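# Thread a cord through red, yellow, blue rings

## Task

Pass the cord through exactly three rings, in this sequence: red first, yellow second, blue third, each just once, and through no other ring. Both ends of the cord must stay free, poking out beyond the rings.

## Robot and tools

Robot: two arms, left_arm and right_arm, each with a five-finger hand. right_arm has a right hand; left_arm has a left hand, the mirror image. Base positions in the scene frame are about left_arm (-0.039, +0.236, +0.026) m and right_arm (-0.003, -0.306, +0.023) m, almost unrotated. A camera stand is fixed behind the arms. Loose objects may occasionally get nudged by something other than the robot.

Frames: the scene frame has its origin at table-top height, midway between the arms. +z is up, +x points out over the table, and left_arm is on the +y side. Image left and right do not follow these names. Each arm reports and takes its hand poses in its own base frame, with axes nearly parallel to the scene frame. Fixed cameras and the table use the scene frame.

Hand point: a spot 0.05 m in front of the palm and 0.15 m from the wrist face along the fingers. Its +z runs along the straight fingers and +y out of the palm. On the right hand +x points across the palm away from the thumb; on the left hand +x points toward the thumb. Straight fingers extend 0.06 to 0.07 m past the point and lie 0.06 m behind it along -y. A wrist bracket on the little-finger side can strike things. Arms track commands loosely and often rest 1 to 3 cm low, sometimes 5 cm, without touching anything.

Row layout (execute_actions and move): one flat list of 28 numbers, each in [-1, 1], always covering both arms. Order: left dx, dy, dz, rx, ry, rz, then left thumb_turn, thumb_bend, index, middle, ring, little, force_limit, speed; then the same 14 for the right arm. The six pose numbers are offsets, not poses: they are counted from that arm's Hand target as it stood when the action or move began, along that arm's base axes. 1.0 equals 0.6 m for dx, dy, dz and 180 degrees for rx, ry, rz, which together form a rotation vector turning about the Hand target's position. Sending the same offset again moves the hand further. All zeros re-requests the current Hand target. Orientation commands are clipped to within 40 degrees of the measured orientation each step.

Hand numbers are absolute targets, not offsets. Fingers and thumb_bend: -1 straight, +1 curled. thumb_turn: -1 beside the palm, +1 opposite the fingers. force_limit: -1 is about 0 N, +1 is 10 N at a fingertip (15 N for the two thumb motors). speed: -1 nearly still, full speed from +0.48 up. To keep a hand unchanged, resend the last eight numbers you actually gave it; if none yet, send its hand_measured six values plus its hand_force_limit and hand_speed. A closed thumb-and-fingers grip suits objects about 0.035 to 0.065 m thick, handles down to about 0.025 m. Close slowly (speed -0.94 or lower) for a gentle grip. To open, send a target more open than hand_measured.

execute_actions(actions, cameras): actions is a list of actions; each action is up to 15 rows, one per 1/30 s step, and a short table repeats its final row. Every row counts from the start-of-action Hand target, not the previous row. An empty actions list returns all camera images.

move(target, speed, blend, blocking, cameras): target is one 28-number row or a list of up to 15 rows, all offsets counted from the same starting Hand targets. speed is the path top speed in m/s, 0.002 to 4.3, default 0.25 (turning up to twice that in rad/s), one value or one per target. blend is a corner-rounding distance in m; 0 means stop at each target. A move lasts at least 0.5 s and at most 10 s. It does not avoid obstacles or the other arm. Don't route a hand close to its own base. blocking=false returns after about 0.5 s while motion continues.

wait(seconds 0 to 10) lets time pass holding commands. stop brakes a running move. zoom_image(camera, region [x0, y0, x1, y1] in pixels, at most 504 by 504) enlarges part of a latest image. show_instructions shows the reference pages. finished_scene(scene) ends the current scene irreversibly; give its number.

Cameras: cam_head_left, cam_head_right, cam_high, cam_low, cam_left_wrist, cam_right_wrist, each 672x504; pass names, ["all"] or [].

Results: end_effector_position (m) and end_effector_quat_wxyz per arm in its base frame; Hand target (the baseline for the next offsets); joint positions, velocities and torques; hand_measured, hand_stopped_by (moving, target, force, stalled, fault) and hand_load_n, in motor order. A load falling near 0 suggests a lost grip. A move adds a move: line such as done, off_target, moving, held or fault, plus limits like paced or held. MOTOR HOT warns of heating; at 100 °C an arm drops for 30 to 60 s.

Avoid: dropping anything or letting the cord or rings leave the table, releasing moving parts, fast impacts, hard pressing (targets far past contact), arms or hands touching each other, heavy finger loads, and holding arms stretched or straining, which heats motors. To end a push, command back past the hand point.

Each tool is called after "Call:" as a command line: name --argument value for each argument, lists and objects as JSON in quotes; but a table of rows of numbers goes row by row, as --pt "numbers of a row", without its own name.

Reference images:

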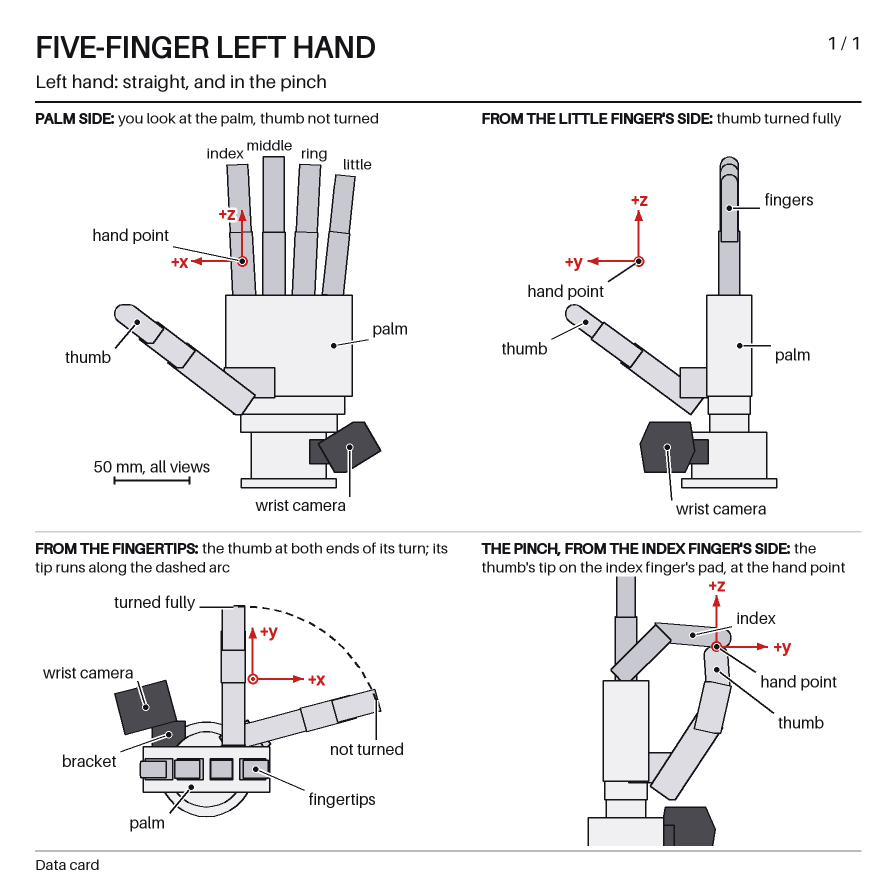

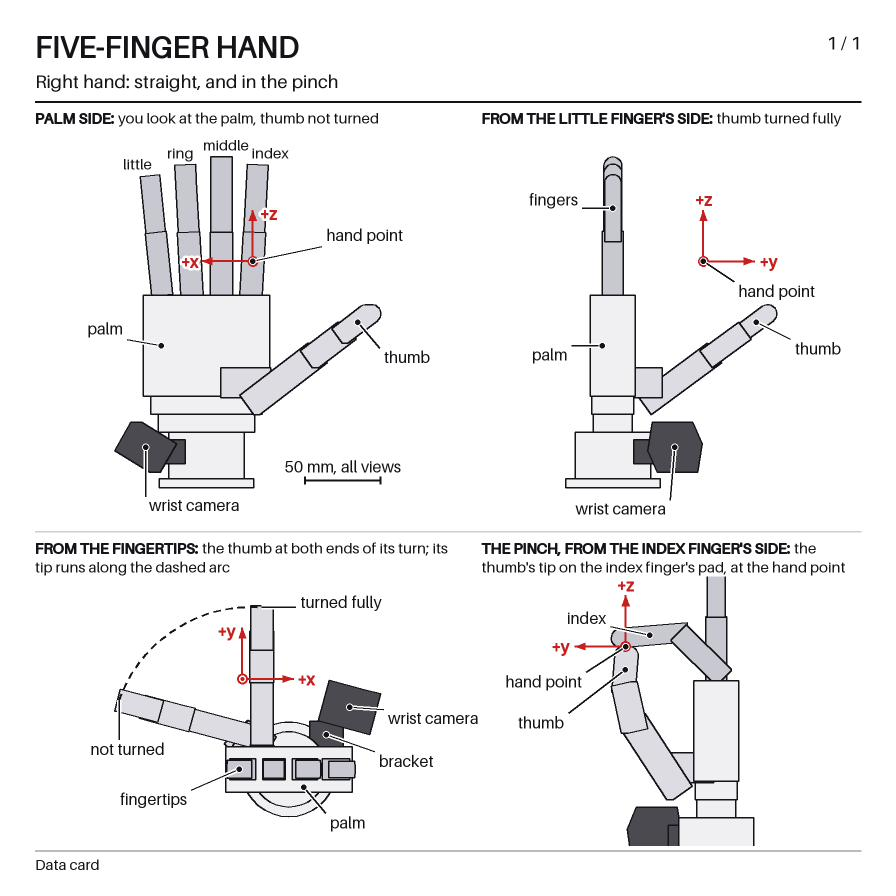

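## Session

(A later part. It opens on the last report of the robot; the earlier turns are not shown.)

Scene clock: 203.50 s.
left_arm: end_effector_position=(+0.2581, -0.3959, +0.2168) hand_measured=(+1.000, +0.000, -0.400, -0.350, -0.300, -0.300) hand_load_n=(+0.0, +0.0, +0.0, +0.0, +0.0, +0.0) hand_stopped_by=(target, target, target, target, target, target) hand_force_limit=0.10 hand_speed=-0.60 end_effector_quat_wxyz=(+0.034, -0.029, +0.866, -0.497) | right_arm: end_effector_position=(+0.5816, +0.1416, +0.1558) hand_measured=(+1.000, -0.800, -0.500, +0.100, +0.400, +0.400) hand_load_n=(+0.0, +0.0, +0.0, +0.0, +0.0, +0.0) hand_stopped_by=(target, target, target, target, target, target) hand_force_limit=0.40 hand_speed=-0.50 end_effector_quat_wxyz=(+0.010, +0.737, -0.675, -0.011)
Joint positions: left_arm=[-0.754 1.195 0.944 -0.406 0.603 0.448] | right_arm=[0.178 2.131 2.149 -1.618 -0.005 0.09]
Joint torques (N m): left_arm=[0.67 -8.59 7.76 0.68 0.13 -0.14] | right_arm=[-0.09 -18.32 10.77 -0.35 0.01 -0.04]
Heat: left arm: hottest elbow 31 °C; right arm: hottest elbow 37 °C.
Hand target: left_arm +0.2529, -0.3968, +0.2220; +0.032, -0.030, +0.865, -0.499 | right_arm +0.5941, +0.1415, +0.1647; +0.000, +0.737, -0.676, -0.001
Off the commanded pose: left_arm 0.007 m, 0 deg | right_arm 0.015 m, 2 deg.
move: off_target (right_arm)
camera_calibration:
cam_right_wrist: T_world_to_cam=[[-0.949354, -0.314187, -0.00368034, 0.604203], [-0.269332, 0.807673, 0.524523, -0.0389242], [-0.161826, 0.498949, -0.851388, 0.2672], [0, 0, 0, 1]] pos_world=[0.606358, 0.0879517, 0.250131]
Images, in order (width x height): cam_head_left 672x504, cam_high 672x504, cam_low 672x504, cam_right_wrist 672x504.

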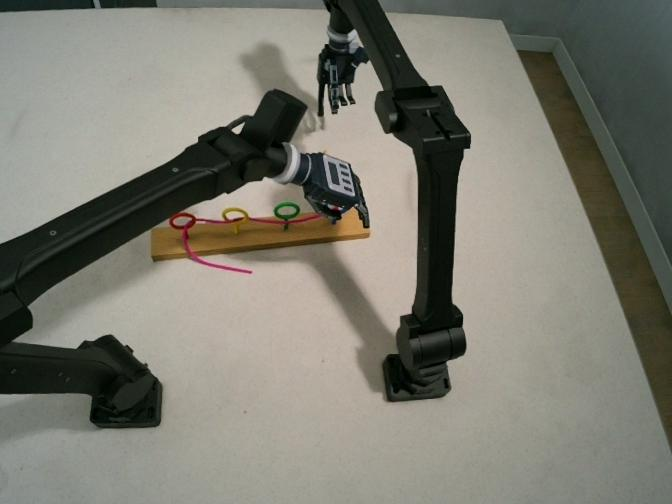

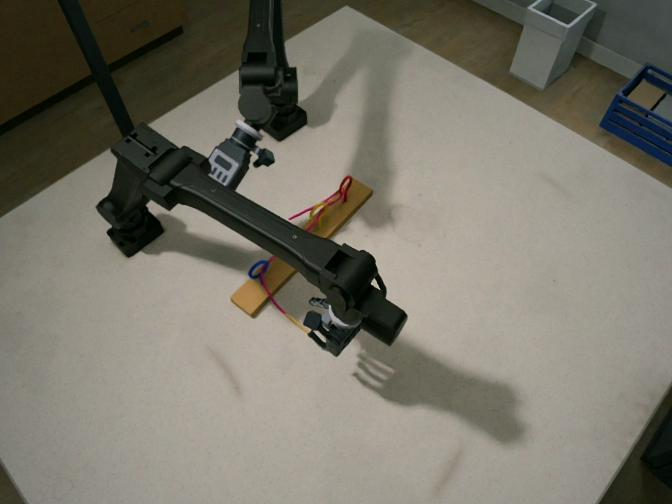

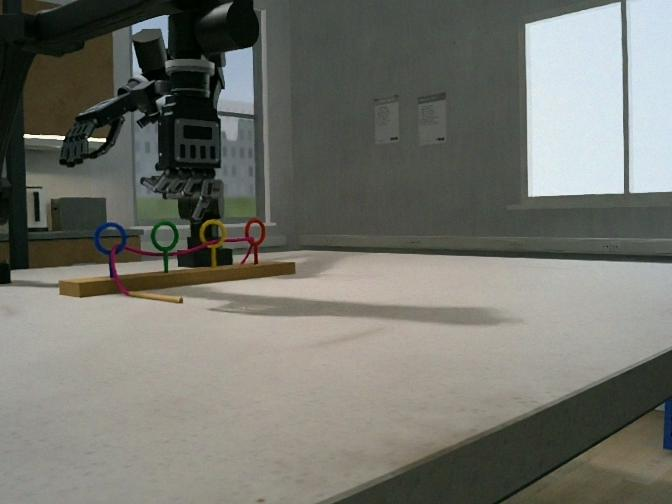

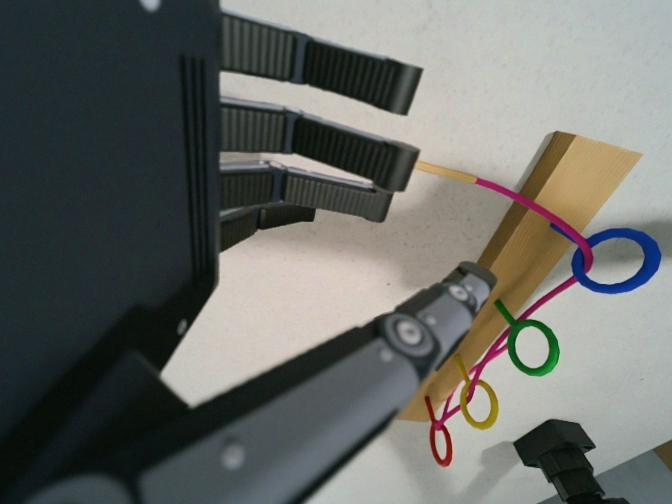

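Call:
zoom_image --camera "cam_low" --region '[190, 205, 280, 280]'

Call:
zoom_image --camera "cam_low" --region '[80, 205, 190, 285]'

Call:
zoom_image --camera "cam_head_left" --region '[160, 190, 260, 265]'

Call:
zoom_image --camera "cam_head_left" --region '[250, 180, 350, 255]'

Call:
zoom_image --camera "cam_right_wrist" --region '[400, 200, 660, 480]'

Scaled by 5.600 from the camera's 672x504 image, which has a finer 960x720 frame.

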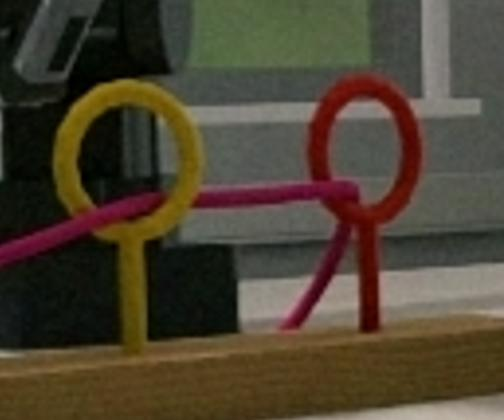

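Scaled by 4.582 from the camera's 672x504 image, which has a finer 960x720 frame.

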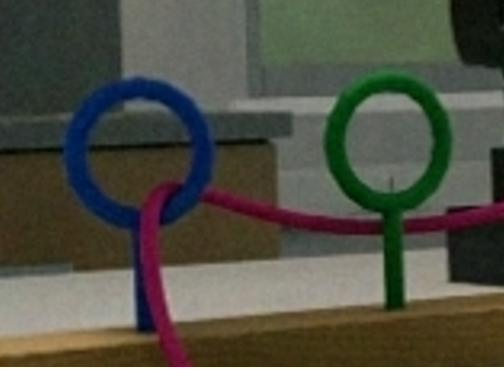

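Scaled by 5.040 from the camera's 672x504 image, which has a finer 960x720 frame.

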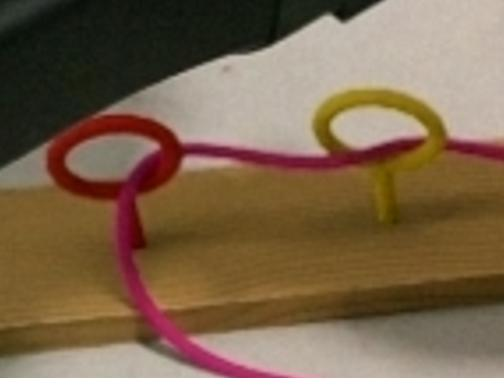

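Scaled by 5.040 from the camera's 672x504 image, which has a finer 960x720 frame.

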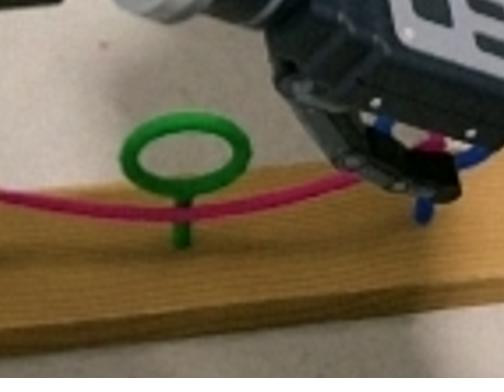

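Scaled by 1.800 from the camera's 672x504 image, which has a finer 960x720 frame.

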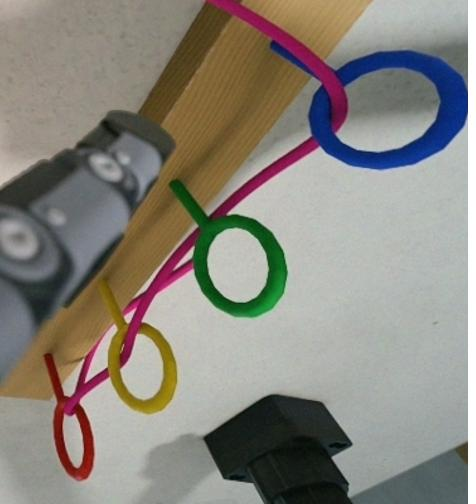

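Call:
finished_scene --scene 2

The scene is finished: the task was done.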